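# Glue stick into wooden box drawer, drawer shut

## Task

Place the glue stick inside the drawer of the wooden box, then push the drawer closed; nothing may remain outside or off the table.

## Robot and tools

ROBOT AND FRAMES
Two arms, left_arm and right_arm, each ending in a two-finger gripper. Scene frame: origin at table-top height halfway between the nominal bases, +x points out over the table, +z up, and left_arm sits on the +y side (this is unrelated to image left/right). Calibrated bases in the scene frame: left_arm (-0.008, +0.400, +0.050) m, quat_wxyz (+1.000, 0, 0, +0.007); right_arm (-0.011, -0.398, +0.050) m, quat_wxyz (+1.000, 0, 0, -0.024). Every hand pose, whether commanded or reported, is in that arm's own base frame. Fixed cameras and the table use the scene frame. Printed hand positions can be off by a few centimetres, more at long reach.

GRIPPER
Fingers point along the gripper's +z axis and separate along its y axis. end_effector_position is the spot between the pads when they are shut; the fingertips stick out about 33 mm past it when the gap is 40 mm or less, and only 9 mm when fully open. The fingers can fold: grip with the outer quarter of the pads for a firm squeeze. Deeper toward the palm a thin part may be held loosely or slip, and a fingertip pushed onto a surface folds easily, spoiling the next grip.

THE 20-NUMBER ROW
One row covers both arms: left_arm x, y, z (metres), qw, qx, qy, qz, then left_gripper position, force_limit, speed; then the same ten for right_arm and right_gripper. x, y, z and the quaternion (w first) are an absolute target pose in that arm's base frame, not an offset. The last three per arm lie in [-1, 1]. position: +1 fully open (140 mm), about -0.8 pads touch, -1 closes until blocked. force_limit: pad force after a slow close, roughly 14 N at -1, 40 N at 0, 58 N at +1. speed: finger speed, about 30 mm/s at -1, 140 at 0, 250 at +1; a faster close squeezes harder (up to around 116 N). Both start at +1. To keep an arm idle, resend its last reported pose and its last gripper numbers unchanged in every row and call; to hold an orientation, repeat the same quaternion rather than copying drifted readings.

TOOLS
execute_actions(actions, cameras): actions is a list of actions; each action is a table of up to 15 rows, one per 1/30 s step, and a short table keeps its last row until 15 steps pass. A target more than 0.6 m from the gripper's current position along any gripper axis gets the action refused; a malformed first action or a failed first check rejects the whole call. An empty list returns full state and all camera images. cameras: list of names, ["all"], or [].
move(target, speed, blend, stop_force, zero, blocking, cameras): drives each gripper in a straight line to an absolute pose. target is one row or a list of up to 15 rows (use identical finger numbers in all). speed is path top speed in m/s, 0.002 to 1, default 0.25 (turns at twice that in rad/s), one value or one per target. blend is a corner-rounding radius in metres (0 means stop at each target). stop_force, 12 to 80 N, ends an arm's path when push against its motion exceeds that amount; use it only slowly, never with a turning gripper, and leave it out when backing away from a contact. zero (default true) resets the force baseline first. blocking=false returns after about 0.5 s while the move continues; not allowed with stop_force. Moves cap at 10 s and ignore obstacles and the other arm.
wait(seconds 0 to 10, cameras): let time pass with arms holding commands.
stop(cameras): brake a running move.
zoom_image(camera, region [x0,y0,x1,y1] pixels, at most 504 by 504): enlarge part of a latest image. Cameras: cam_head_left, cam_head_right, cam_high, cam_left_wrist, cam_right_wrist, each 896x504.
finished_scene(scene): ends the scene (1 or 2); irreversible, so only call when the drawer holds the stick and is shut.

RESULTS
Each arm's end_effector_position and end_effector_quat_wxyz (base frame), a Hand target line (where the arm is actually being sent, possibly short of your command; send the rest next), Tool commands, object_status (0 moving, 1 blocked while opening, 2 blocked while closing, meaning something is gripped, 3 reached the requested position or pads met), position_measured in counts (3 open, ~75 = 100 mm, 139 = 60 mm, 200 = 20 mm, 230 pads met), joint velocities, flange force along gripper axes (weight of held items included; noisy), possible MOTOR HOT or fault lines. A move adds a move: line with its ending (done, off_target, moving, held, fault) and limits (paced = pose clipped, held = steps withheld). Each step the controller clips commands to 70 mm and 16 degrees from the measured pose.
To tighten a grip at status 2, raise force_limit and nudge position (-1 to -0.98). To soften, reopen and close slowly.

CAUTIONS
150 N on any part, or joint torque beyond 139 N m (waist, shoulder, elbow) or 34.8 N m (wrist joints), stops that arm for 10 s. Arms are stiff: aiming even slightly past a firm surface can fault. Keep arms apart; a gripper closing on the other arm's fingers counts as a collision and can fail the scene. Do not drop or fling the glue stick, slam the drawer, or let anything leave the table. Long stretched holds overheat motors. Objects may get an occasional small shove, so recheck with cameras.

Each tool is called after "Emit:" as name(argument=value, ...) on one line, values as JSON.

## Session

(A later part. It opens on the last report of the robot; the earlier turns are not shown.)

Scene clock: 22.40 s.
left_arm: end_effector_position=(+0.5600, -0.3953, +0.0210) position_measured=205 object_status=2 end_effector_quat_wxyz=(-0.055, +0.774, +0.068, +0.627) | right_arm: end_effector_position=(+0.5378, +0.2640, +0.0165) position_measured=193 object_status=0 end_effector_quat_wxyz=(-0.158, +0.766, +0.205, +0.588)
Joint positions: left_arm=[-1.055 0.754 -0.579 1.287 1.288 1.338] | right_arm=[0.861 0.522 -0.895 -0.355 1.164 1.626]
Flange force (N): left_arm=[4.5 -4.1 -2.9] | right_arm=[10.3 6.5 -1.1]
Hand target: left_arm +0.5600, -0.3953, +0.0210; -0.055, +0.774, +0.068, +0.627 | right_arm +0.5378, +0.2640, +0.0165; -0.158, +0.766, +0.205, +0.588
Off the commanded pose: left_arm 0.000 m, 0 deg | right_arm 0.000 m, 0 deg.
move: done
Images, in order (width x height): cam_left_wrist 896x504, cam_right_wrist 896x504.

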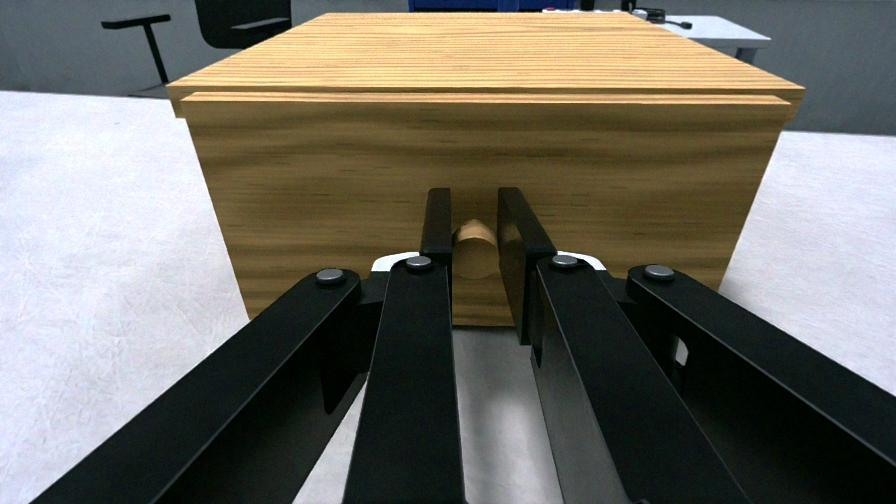

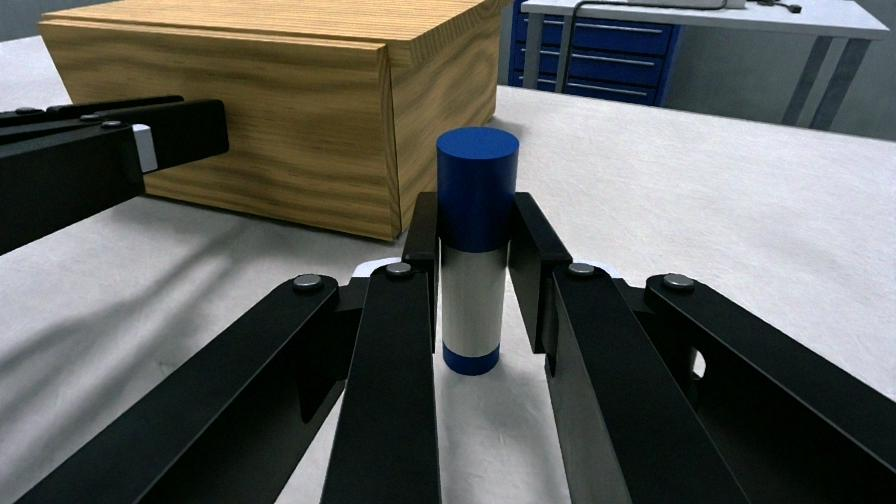

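Emit:
move(target=[[0.560,-0.3953,0.021,-0.0548,0.774,0.0677,0.6266,-1,-0.5,-1,0.52,0.20,0.16,-0.1576,0.766,0.2053,0.588,-1,-0.5,-1],[0.437,-0.4165,0.021,-0.0548,0.774,0.0677,0.6266,-1,-0.5,-1,0.52,0.16,0.22,-0.1576,0.766,0.2053,0.588,-1,-0.5,-1]], speed=[0.15,0.06], cameras=["all"])

Scene clock: 26.57 s.
left_arm: end_effector_position=(+0.4370, -0.4164, +0.0210) position_measured=205 object_status=2 end_effector_quat_wxyz=(-0.055, +0.774, +0.068, +0.627) | right_arm: end_effector_position=(+0.5200, +0.1600, +0.2200) position_measured=193 object_status=2 end_effector_quat_wxyz=(-0.158, +0.766, +0.205, +0.588)
Joint positions: left_arm=[-1.386 0.729 -0.641 1.603 1.363 1.366] | right_arm=[0.564 -0.437 -1.001 -0.13 0.305 1.685]
Flange force (N): left_arm=[4.0 -5.7 0.4] | right_arm=no reading
Hand target: left_arm +0.4370, -0.4165, +0.0210; -0.055, +0.774, +0.068, +0.627 | right_arm +0.5200, +0.1600, +0.2200; -0.158, +0.766, +0.205, +0.588
Off the commanded pose: left_arm 0.000 m, 0 deg | right_arm 0.000 m, 0 deg.
move: done

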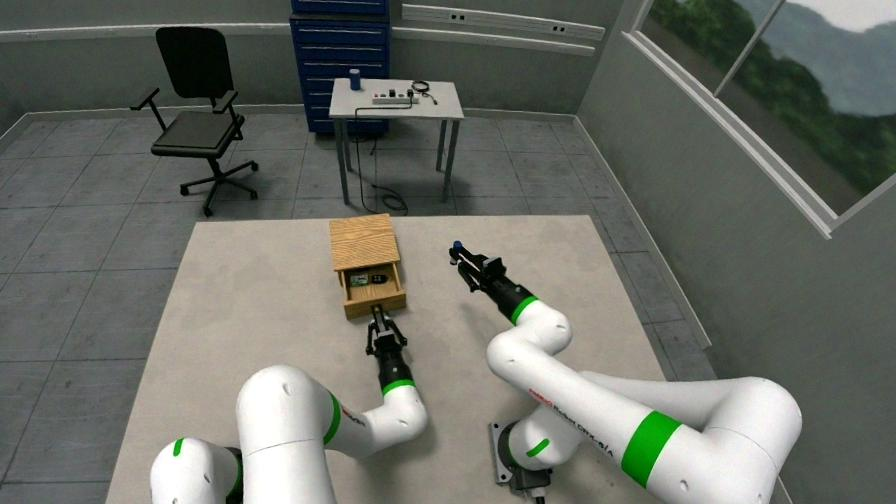

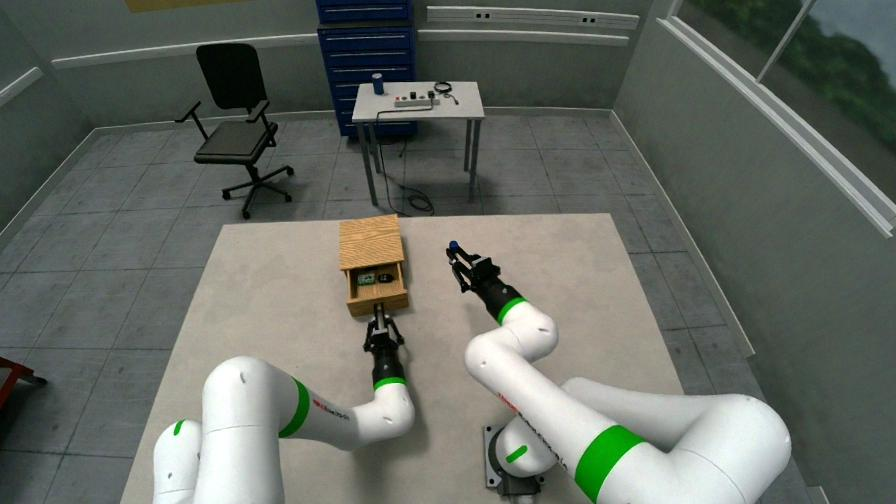

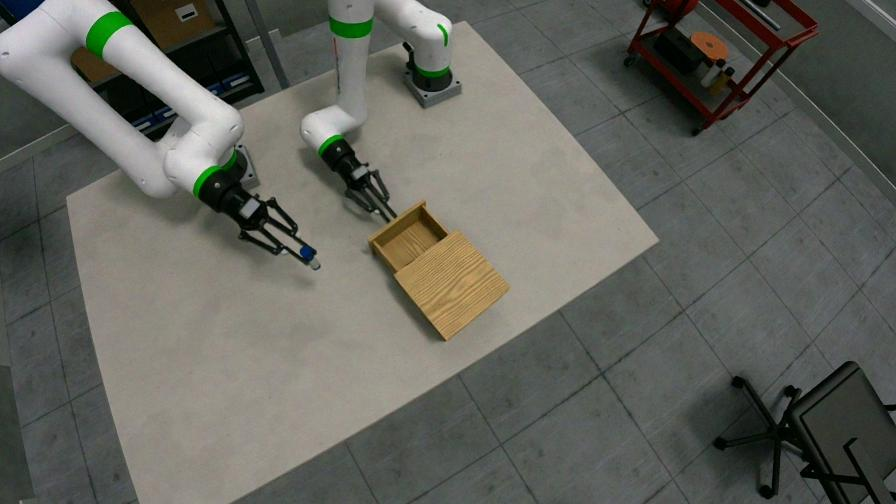

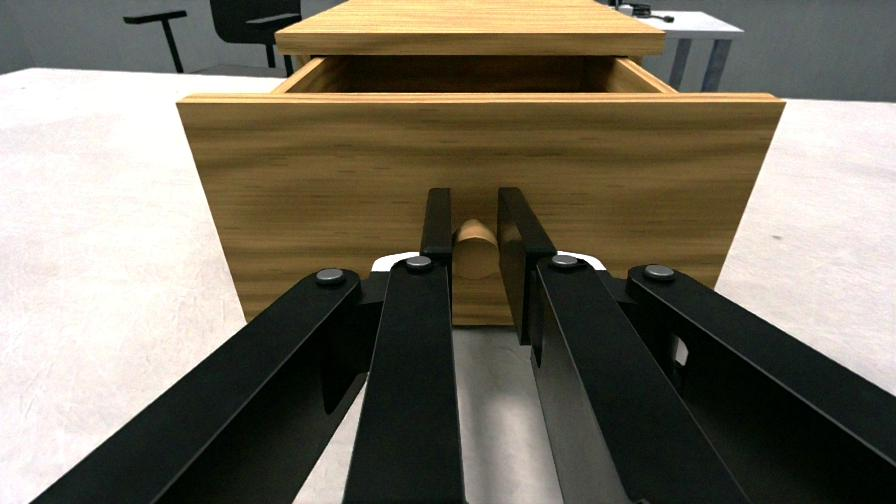

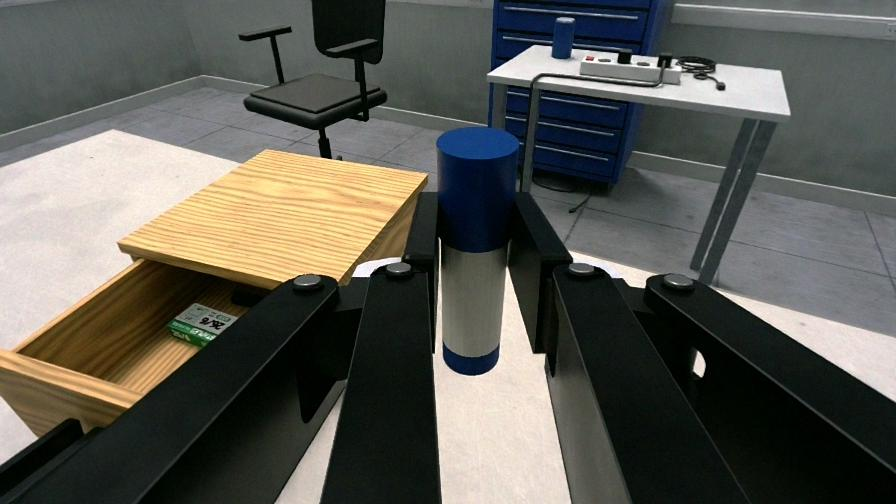

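Emit:
zoom_image(camera="cam_head_left", region=[325, 250, 425, 330])

Emit:
zoom_image(camera="cam_high", region=[340, 180, 500, 290])

Scaled by 5.040 from the camera's 896x504 image, which has a finer 1280x720 frame.

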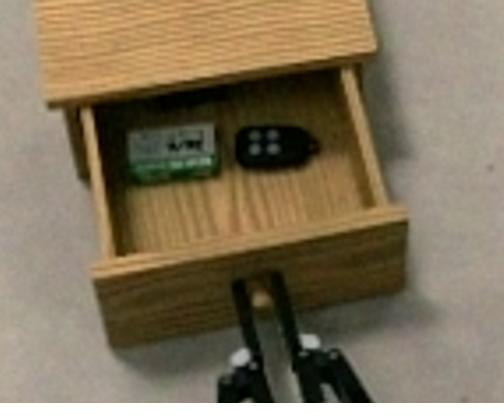

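Scaled by 3.150 from the camera's 896x504 image, which has a finer 1280x720 frame.

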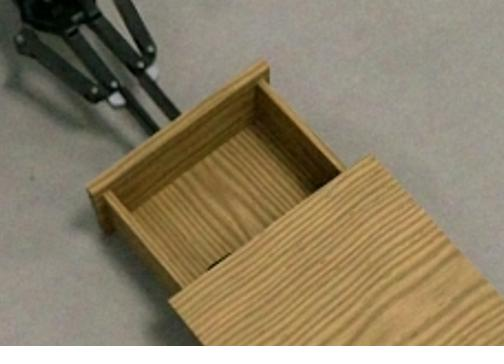

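Emit:
move(target=[[0.437,-0.4165,0.021,-0.0548,0.774,0.0677,0.6266,-1,-0.5,-1,0.50,0.25,0.28,-0.1,0.87,0.0,-0.02,-1,-0.5,-1],[0.437,-0.4165,0.021,-0.0548,0.774,0.0677,0.6266,-1,-0.5,-1,0.5277,0.4163,0.16,-0.0808,0.7786,-0.6137,-0.1025,-1,-0.5,-1]], speed=0.4, blend=[0.05,0], cameras=["all"])

Scene clock: 31.50 s.
left_arm: end_effector_position=(+0.4370, -0.4165, +0.0210) position_measured=205 object_status=2 end_effector_quat_wxyz=(-0.055, +0.774, +0.068, +0.627) | right_arm: end_effector_position=(+0.5277, +0.4163, +0.1600) position_measured=193 object_status=2 end_effector_quat_wxyz=(-0.081, +0.779, -0.614, -0.102)
Joint positions: left_arm=[-1.386 0.729 -0.641 1.603 1.363 1.366] | right_arm=[0.736 0.502 0.478 -0.232 -1.423 -0.48]
Flange force (N): left_arm=[3.7 -6.0 -1.0] | right_arm=[1.5 2.4 -4.6]
Hand target: left_arm +0.4370, -0.4165, +0.0210; -0.055, +0.774, +0.068, +0.627 | right_arm +0.5277, +0.4163, +0.1600; -0.081, +0.779, -0.614, -0.103
Off the commanded pose: left_arm 0.000 m, 0 deg | right_arm 0.000 m, 0 deg.
move: done

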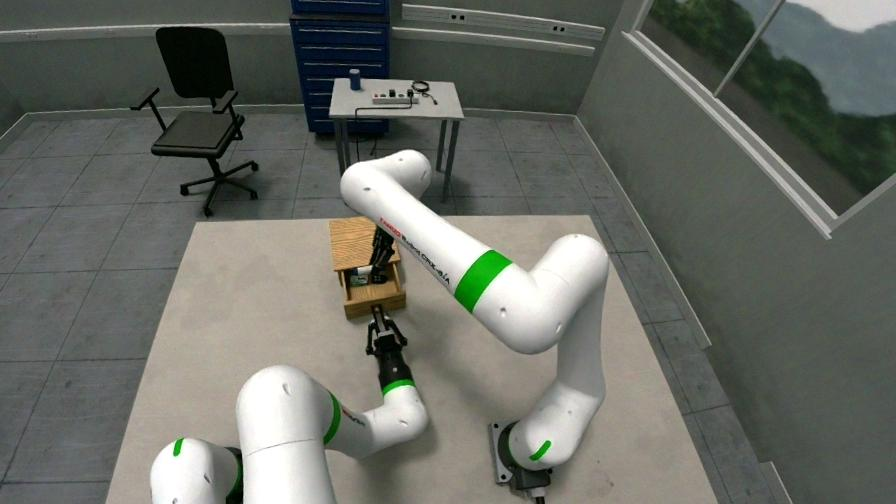

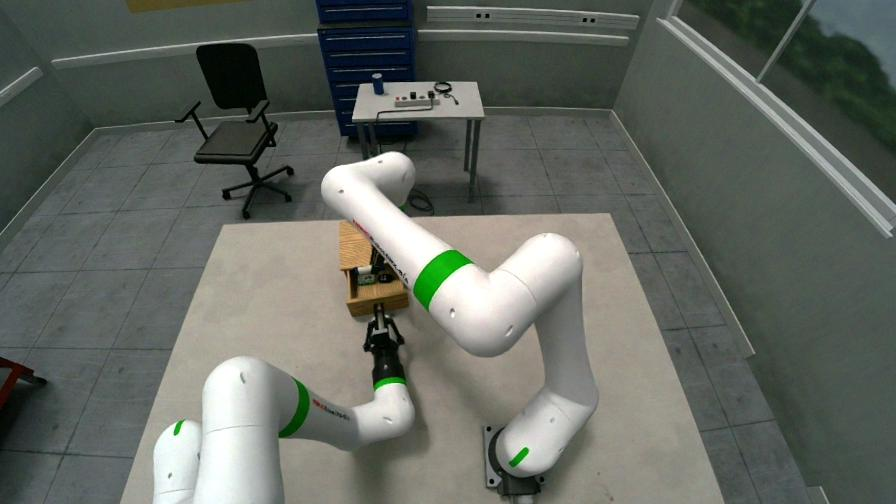

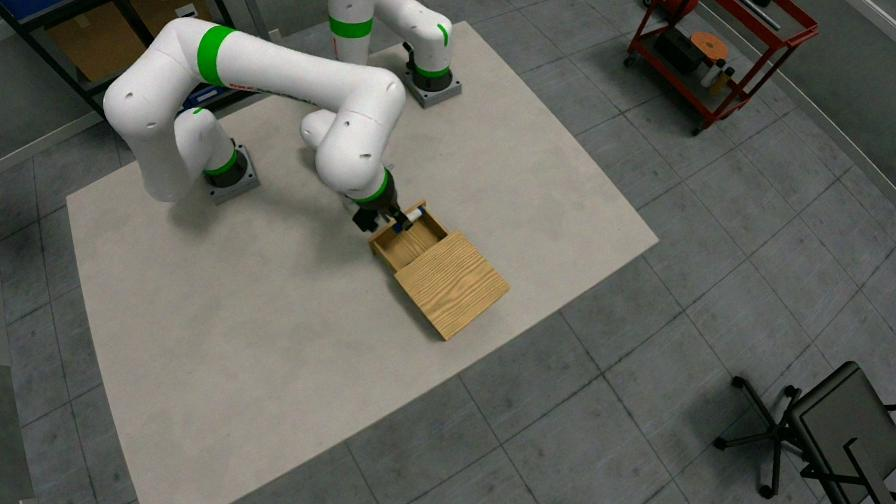

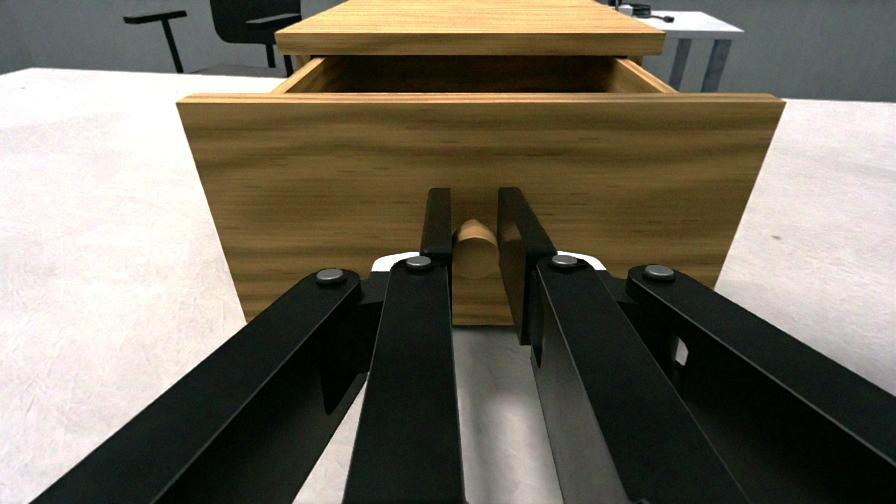

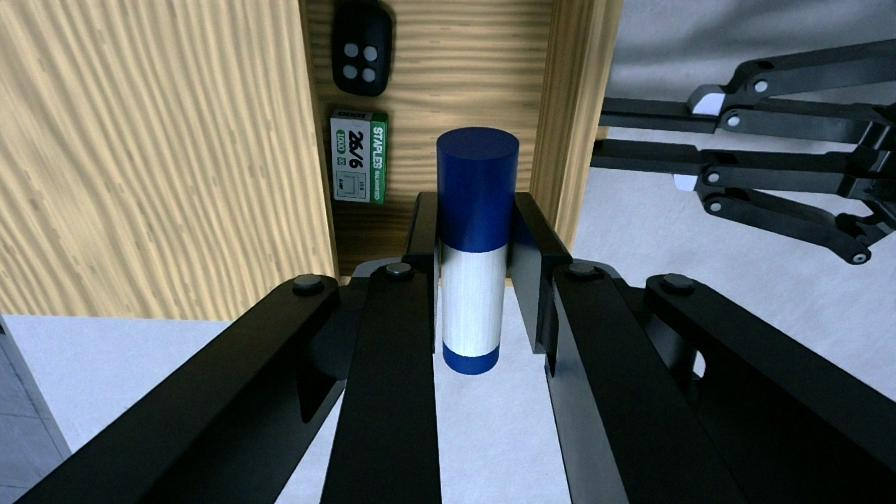

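Emit:
move(target=[[0.437,-0.4165,0.021,-0.0548,0.774,0.0677,0.6266,-1,-0.5,-1,0.5277,0.4163,0.05,-0.0808,0.7786,-0.6137,-0.1025,-1,-0.5,-1],[0.437,-0.4165,0.021,-0.0548,0.774,0.0677,0.6266,-1,-0.5,-1,0.5277,0.4163,0.010,-0.0808,0.7786,-0.6137,-0.1025,-1,-0.5,-1]], speed=[0.15,0.04], blend=[0.01,0], cameras=["cam_high","cam_left_wrist","cam_right_wrist"])

Scene clock: 34.00 s.
left_arm: end_effector_position=(+0.4370, -0.4165, +0.0210) position_measured=205 object_status=2 end_effector_quat_wxyz=(-0.055, +0.774, +0.068, +0.627) | right_arm: end_effector_position=(+0.5277, +0.4163, +0.0100) position_measured=193 object_status=2 end_effector_quat_wxyz=(-0.081, +0.779, -0.614, -0.103)
Joint positions: left_arm=[-1.386 0.729 -0.641 1.603 1.363 1.366] | right_arm=[0.735 0.596 0.267 -0.254 -1.127 -0.402]
Flange force (N): left_arm=[4.0 -6.1 -0.7] | right_arm=[1.5 3.1 -5.5]
Hand target: left_arm +0.4370, -0.4165, +0.0210; -0.055, +0.774, +0.068, +0.627 | right_arm +0.5277, +0.4163, +0.0100; -0.081, +0.779, -0.614, -0.103
Off the commanded pose: left_arm 0.000 m, 0 deg | right_arm 0.000 m, 0 deg.
move: done
Images, in order (width x height): cam_high 896x504, cam_left_wrist 896x504, cam_right_wrist 896x504.

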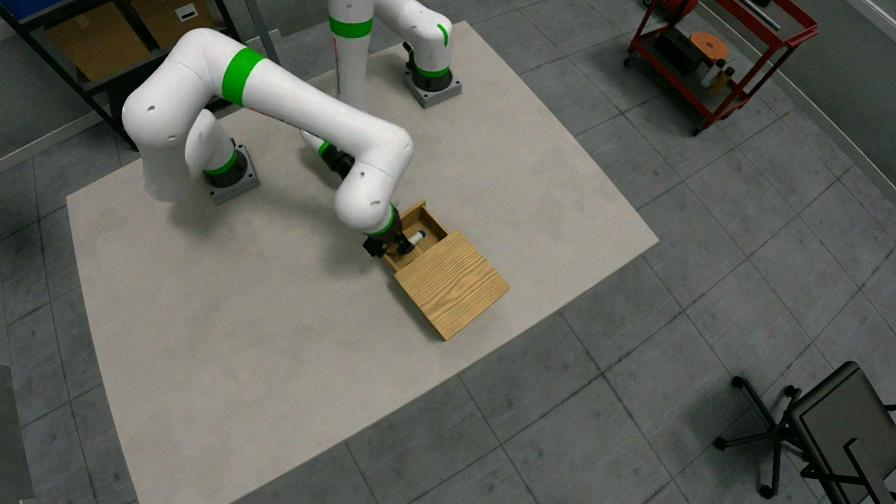

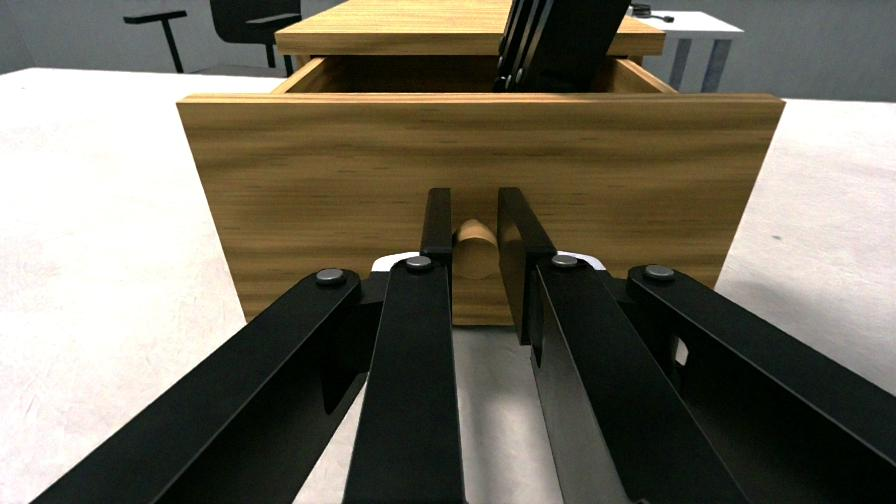

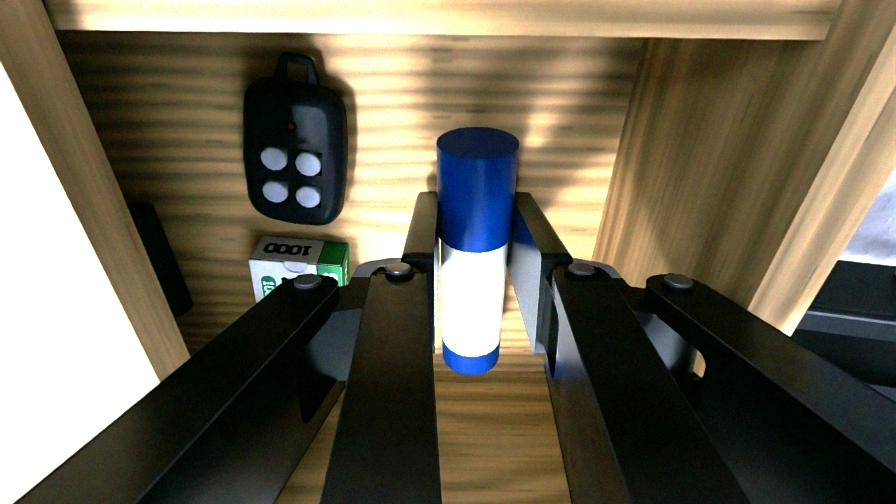

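Emit:
move(target=[0.437,-0.4165,0.021,-0.0548,0.774,0.0677,0.6266,-1,-0.5,-1,0.5277,0.4163,0.000,-0.0808,0.7786,-0.6137,-0.1025,-1,-0.5,-1], speed=0.015, stop_force=12, cameras=["cam_right_wrist"])

Scene clock: 35.30 s.
left_arm: end_effector_position=(+0.4370, -0.4165, +0.0210) position_measured=205 object_status=2 end_effector_quat_wxyz=(-0.055, +0.774, +0.068, +0.627) | right_arm: end_effector_position=(+0.5278, +0.4164, +0.0023) position_measured=193 object_status=2 end_effector_quat_wxyz=(-0.081, +0.779, -0.614, -0.102)
Joint positions: left_arm=[-1.386 0.729 -0.641 1.603 1.363 1.366] | right_arm=[0.735 0.604 0.26 -0.256 -1.113 -0.398]
Flange force (N): left_arm=[-3.3 -5.1 2.0] | right_arm=[-2.0 3.8 -20.5]
Hand target: left_arm +0.4370, -0.4165, +0.0210; -0.055, +0.774, +0.068, +0.627 | right_arm +0.5278, +0.4164, +0.0023; -0.081, +0.779, -0.614, -0.102
Off the commanded pose: left_arm 0.000 m, 0 deg | right_arm 0.002 m, 0 deg.
move: contact (right_arm)
Images, in order (width x height): cam_right_wrist 896x504.

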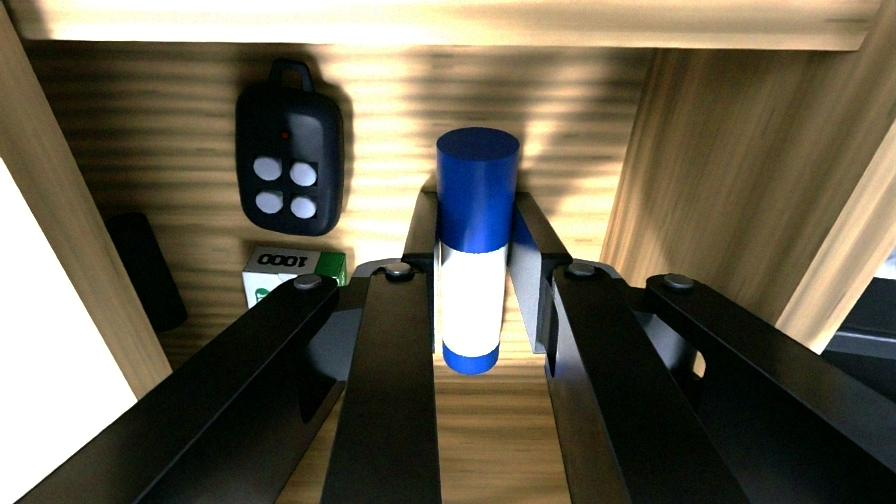

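Emit:
move(target=[0.437,-0.4165,0.021,-0.0548,0.774,0.0677,0.6266,-1,-0.5,-1,0.5277,0.4163,0.0045,-0.0808,0.7786,-0.6137,-0.1025,-1,-0.5,-1], speed=0.03)

Emit:
move(target=[[0.437,-0.4165,0.021,-0.0548,0.774,0.0677,0.6266,-1,-0.5,-1,0.5277,0.4163,0.0045,-0.0808,0.7786,-0.6137,-0.1025,-0.38,-0.5,-1],[0.437,-0.4165,0.021,-0.0548,0.774,0.0677,0.6266,-1,-0.5,-1,0.5277,0.4163,0.06,-0.0808,0.7786,-0.6137,-0.1025,-0.38,-0.5,-1]], speed=0.06, cameras=["cam_right_wrist"])

Scene clock: 36.13 s.
left_arm: end_effector_position=(+0.4370, -0.4165, +0.0210) position_measured=205 object_status=2 end_effector_quat_wxyz=(-0.055, +0.774, +0.068, +0.627) | right_arm: end_effector_position=(+0.5277, +0.4163, +0.0045) position_measured=193 object_status=2 end_effector_quat_wxyz=(-0.081, +0.779, -0.614, -0.103)
Joint positions: left_arm=[-1.386 0.729 -0.641 1.603 1.363 1.366] | right_arm=[0.735 0.601 0.262 -0.256 -1.117 -0.399]
Flange force (N): left_arm=[3.8 -5.2 -0.3] | right_arm=[2.1 3.1 -6.0]
Hand target: left_arm +0.4370, -0.4165, +0.0210; -0.055, +0.774, +0.068, +0.627 | right_arm +0.5277, +0.4163, +0.0045; -0.081, +0.779, -0.614, -0.103
Off the commanded pose: left_arm 0.000 m, 0 deg | right_arm 0.000 m, 0 deg.
move: done

Scene clock: 38.00 s.
left_arm: end_effector_position=(+0.4370, -0.4165, +0.0210) position_measured=205 object_status=2 end_effector_quat_wxyz=(-0.055, +0.774, +0.068, +0.627) | right_arm: end_effector_position=(+0.5277, +0.4163, +0.0600) position_measured=177 object_status=3 end_effector_quat_wxyz=(-0.081, +0.779, -0.614, -0.103)
Joint positions: left_arm=[-1.386 0.729 -0.641 1.603 1.363 1.366] | right_arm=[0.735 0.553 0.32 -0.244 -1.221 -0.429]
Flange force (N): left_arm=[3.8 -5.8 -0.3] | right_arm=[1.9 2.5 -6.1]
Hand target: left_arm +0.4370, -0.4165, +0.0210; -0.055, +0.774, +0.068, +0.627 | right_arm +0.5277, +0.4163, +0.0600; -0.081, +0.779, -0.614, -0.103
Off the commanded pose: left_arm 0.000 m, 0 deg | right_arm 0.000 m, 0 deg.
move: done
Images, in order (width x height): cam_right_wrist 896x504.

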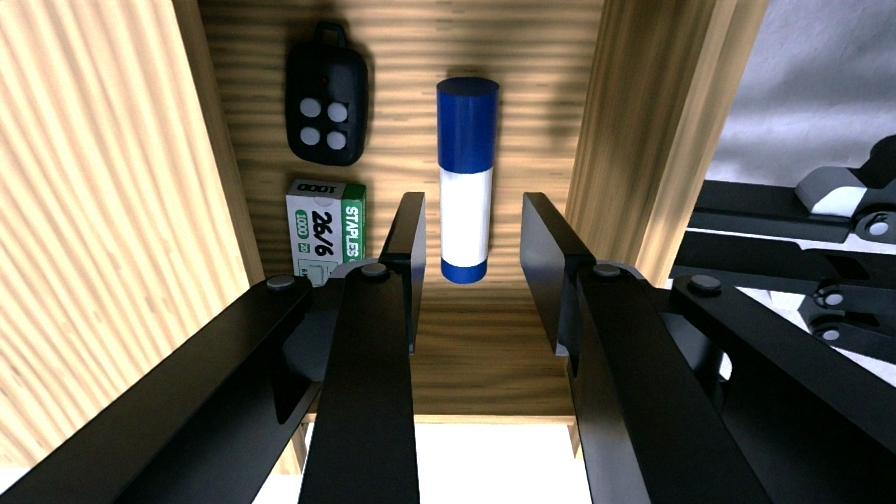

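Emit:
move(target=[[0.437,-0.4165,0.021,-0.0548,0.774,0.0677,0.6266,-1,-0.5,-1,0.5277,0.4163,0.20,-0.0808,0.7786,-0.6137,-0.1025,-0.38,-0.5,-1],[0.437,-0.4165,0.021,-0.0548,0.774,0.0677,0.6266,-1,-0.5,-1,0.46,0.18,0.25,-0.0808,0.7786,-0.6137,-0.1025,-0.38,-0.5,-1]], speed=0.35, blend=[0.05,0])

Emit:
move(target=[0.5605,-0.3952,0.021,-0.0548,0.774,0.0677,0.6266,-1,-0.5,-1,0.46,0.18,0.25,-0.0808,0.7786,-0.6137,-0.1025,-0.38,-0.5,-1], speed=0.06, cameras=["cam_high","cam_head_left","cam_left_wrist","cam_right_wrist"])

Scene clock: 39.87 s.
left_arm: end_effector_position=(+0.4370, -0.4165, +0.0210) position_measured=205 object_status=2 end_effector_quat_wxyz=(-0.055, +0.774, +0.068, +0.627) | right_arm: end_effector_position=(+0.4600, +0.1800, +0.2500) position_measured=177 object_status=3 end_effector_quat_wxyz=(-0.081, +0.779, -0.614, -0.103)
Joint positions: left_arm=[-1.386 0.729 -0.641 1.603 1.363 1.366] | right_arm=[0.445 0.103 0.183 -0.256 -1.594 -0.222]
Flange force (N): left_arm=[3.7 -5.9 -0.1] | right_arm=[1.2 2.7 -3.8]
Hand target: left_arm +0.4370, -0.4165, +0.0210; -0.055, +0.774, +0.068, +0.627 | right_arm +0.4600, +0.1800, +0.2500; -0.081, +0.779, -0.614, -0.103
Off the commanded pose: left_arm 0.000 m, 0 deg | right_arm 0.000 m, 0 deg.
move: done

Scene clock: 42.27 s.
left_arm: end_effector_position=(+0.5605, -0.3952, +0.0210) position_measured=205 object_status=2 end_effector_quat_wxyz=(-0.055, +0.774, +0.068, +0.627) | right_arm: end_effector_position=(+0.4600, +0.1800, +0.2500) position_measured=177 object_status=3 end_effector_quat_wxyz=(-0.081, +0.779, -0.614, -0.103)
Joint positions: left_arm=[-1.054 0.755 -0.578 1.285 1.287 1.337] | right_arm=[0.445 0.103 0.183 -0.256 -1.594 -0.222]
Flange force (N): left_arm=[4.1 -7.6 -13.0] | right_arm=[1.3 2.4 -4.0]
Hand target: left_arm +0.5605, -0.3952, +0.0210; -0.055, +0.774, +0.068, +0.627 | right_arm +0.4600, +0.1800, +0.2500; -0.081, +0.779, -0.614, -0.103
Off the commanded pose: left_arm 0.000 m, 0 deg | right_arm 0.000 m, 0 deg.
move: done
Images, in order (width x height): cam_head_left 896x504, cam_high 896x504, cam_left_wrist 896x504, cam_right_wrist 896x504.

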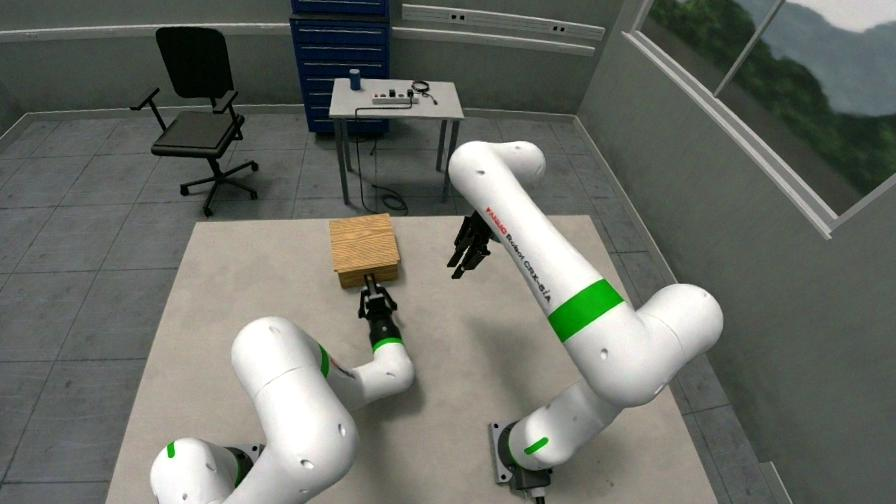

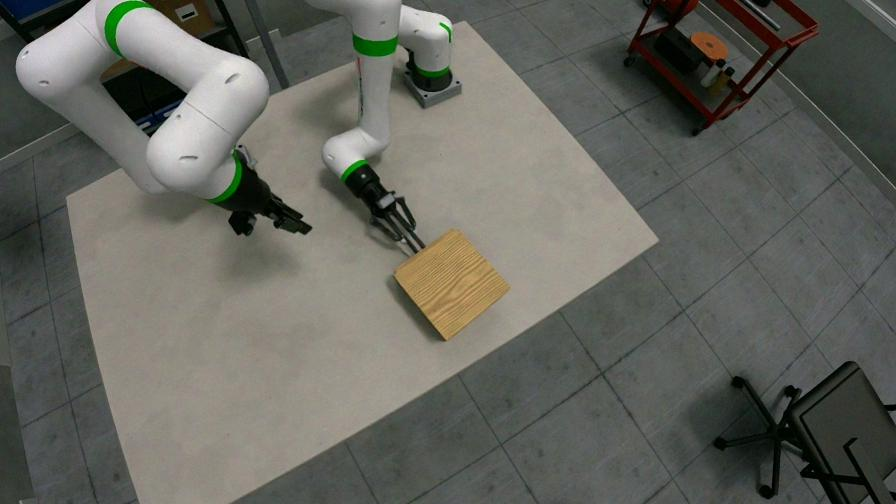

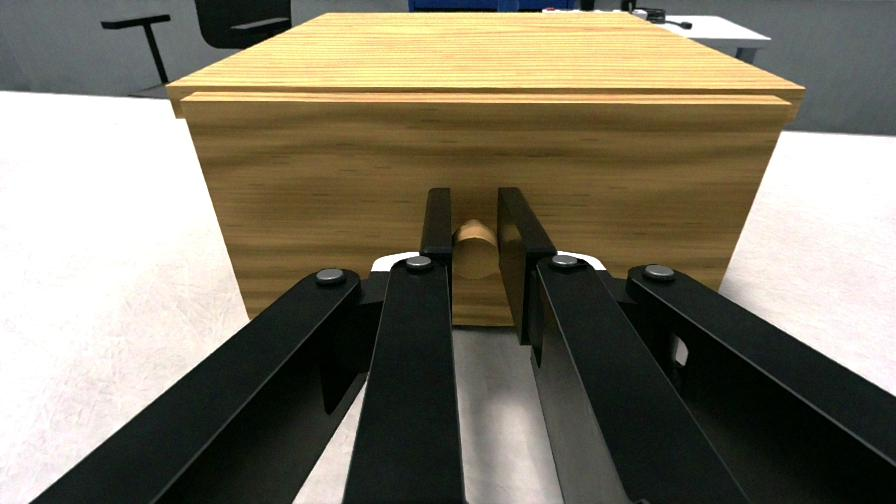

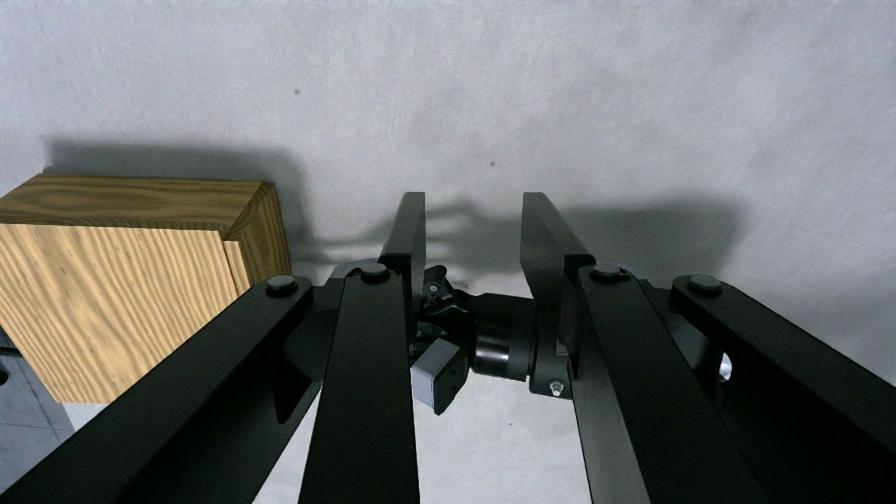

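Emit:
move(target=[[0.5605,-0.3952,0.021,-0.0548,0.774,0.0677,0.6266,-0.3,-0.5,-1,0.46,0.18,0.25,-0.0808,0.7786,-0.6137,-0.1025,-0.38,-0.5,-1],[0.47,-0.411,0.03,-0.0548,0.774,0.0677,0.6266,-0.3,-0.5,-1,0.46,0.18,0.25,-0.0808,0.7786,-0.6137,-0.1025,-0.38,-0.5,-1]], speed=0.12, cameras=["cam_left_wrist"])

Scene clock: 44.67 s.
left_arm: end_effector_position=(+0.4700, -0.4109, +0.0300) position_measured=167 object_status=3 end_effector_quat_wxyz=(-0.055, +0.774, +0.068, +0.627) | right_arm: end_effector_position=(+0.4600, +0.1800, +0.2500) position_measured=177 object_status=3 end_effector_quat_wxyz=(-0.081, +0.779, -0.614, -0.103)
Joint positions: left_arm=[-1.294 0.711 -0.64 1.518 1.344 1.346] | right_arm=[0.445 0.103 0.183 -0.256 -1.594 -0.222]
Flange force (N): left_arm=[4.5 -4.5 -2.3] | right_arm=[1.7 1.6 -4.5]
Hand target: left_arm +0.4700, -0.4110, +0.0300; -0.055, +0.774, +0.068, +0.627 | right_arm +0.4600, +0.1800, +0.2500; -0.081, +0.779, -0.614, -0.103
Off the commanded pose: left_arm 0.000 m, 0 deg | right_arm 0.000 m, 0 deg.
move: done
Images, in order (width x height): cam_left_wrist 896x504.

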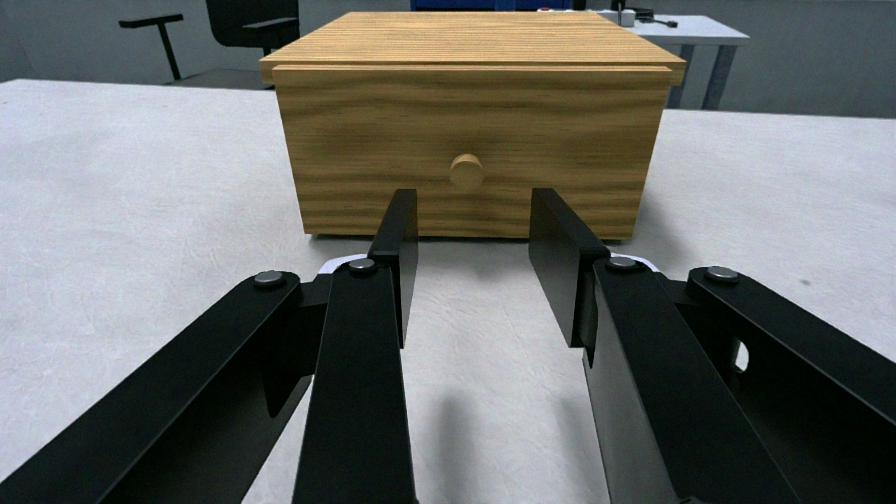

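Emit:
finished_scene(scene=1)

The scene is finished: the task was done.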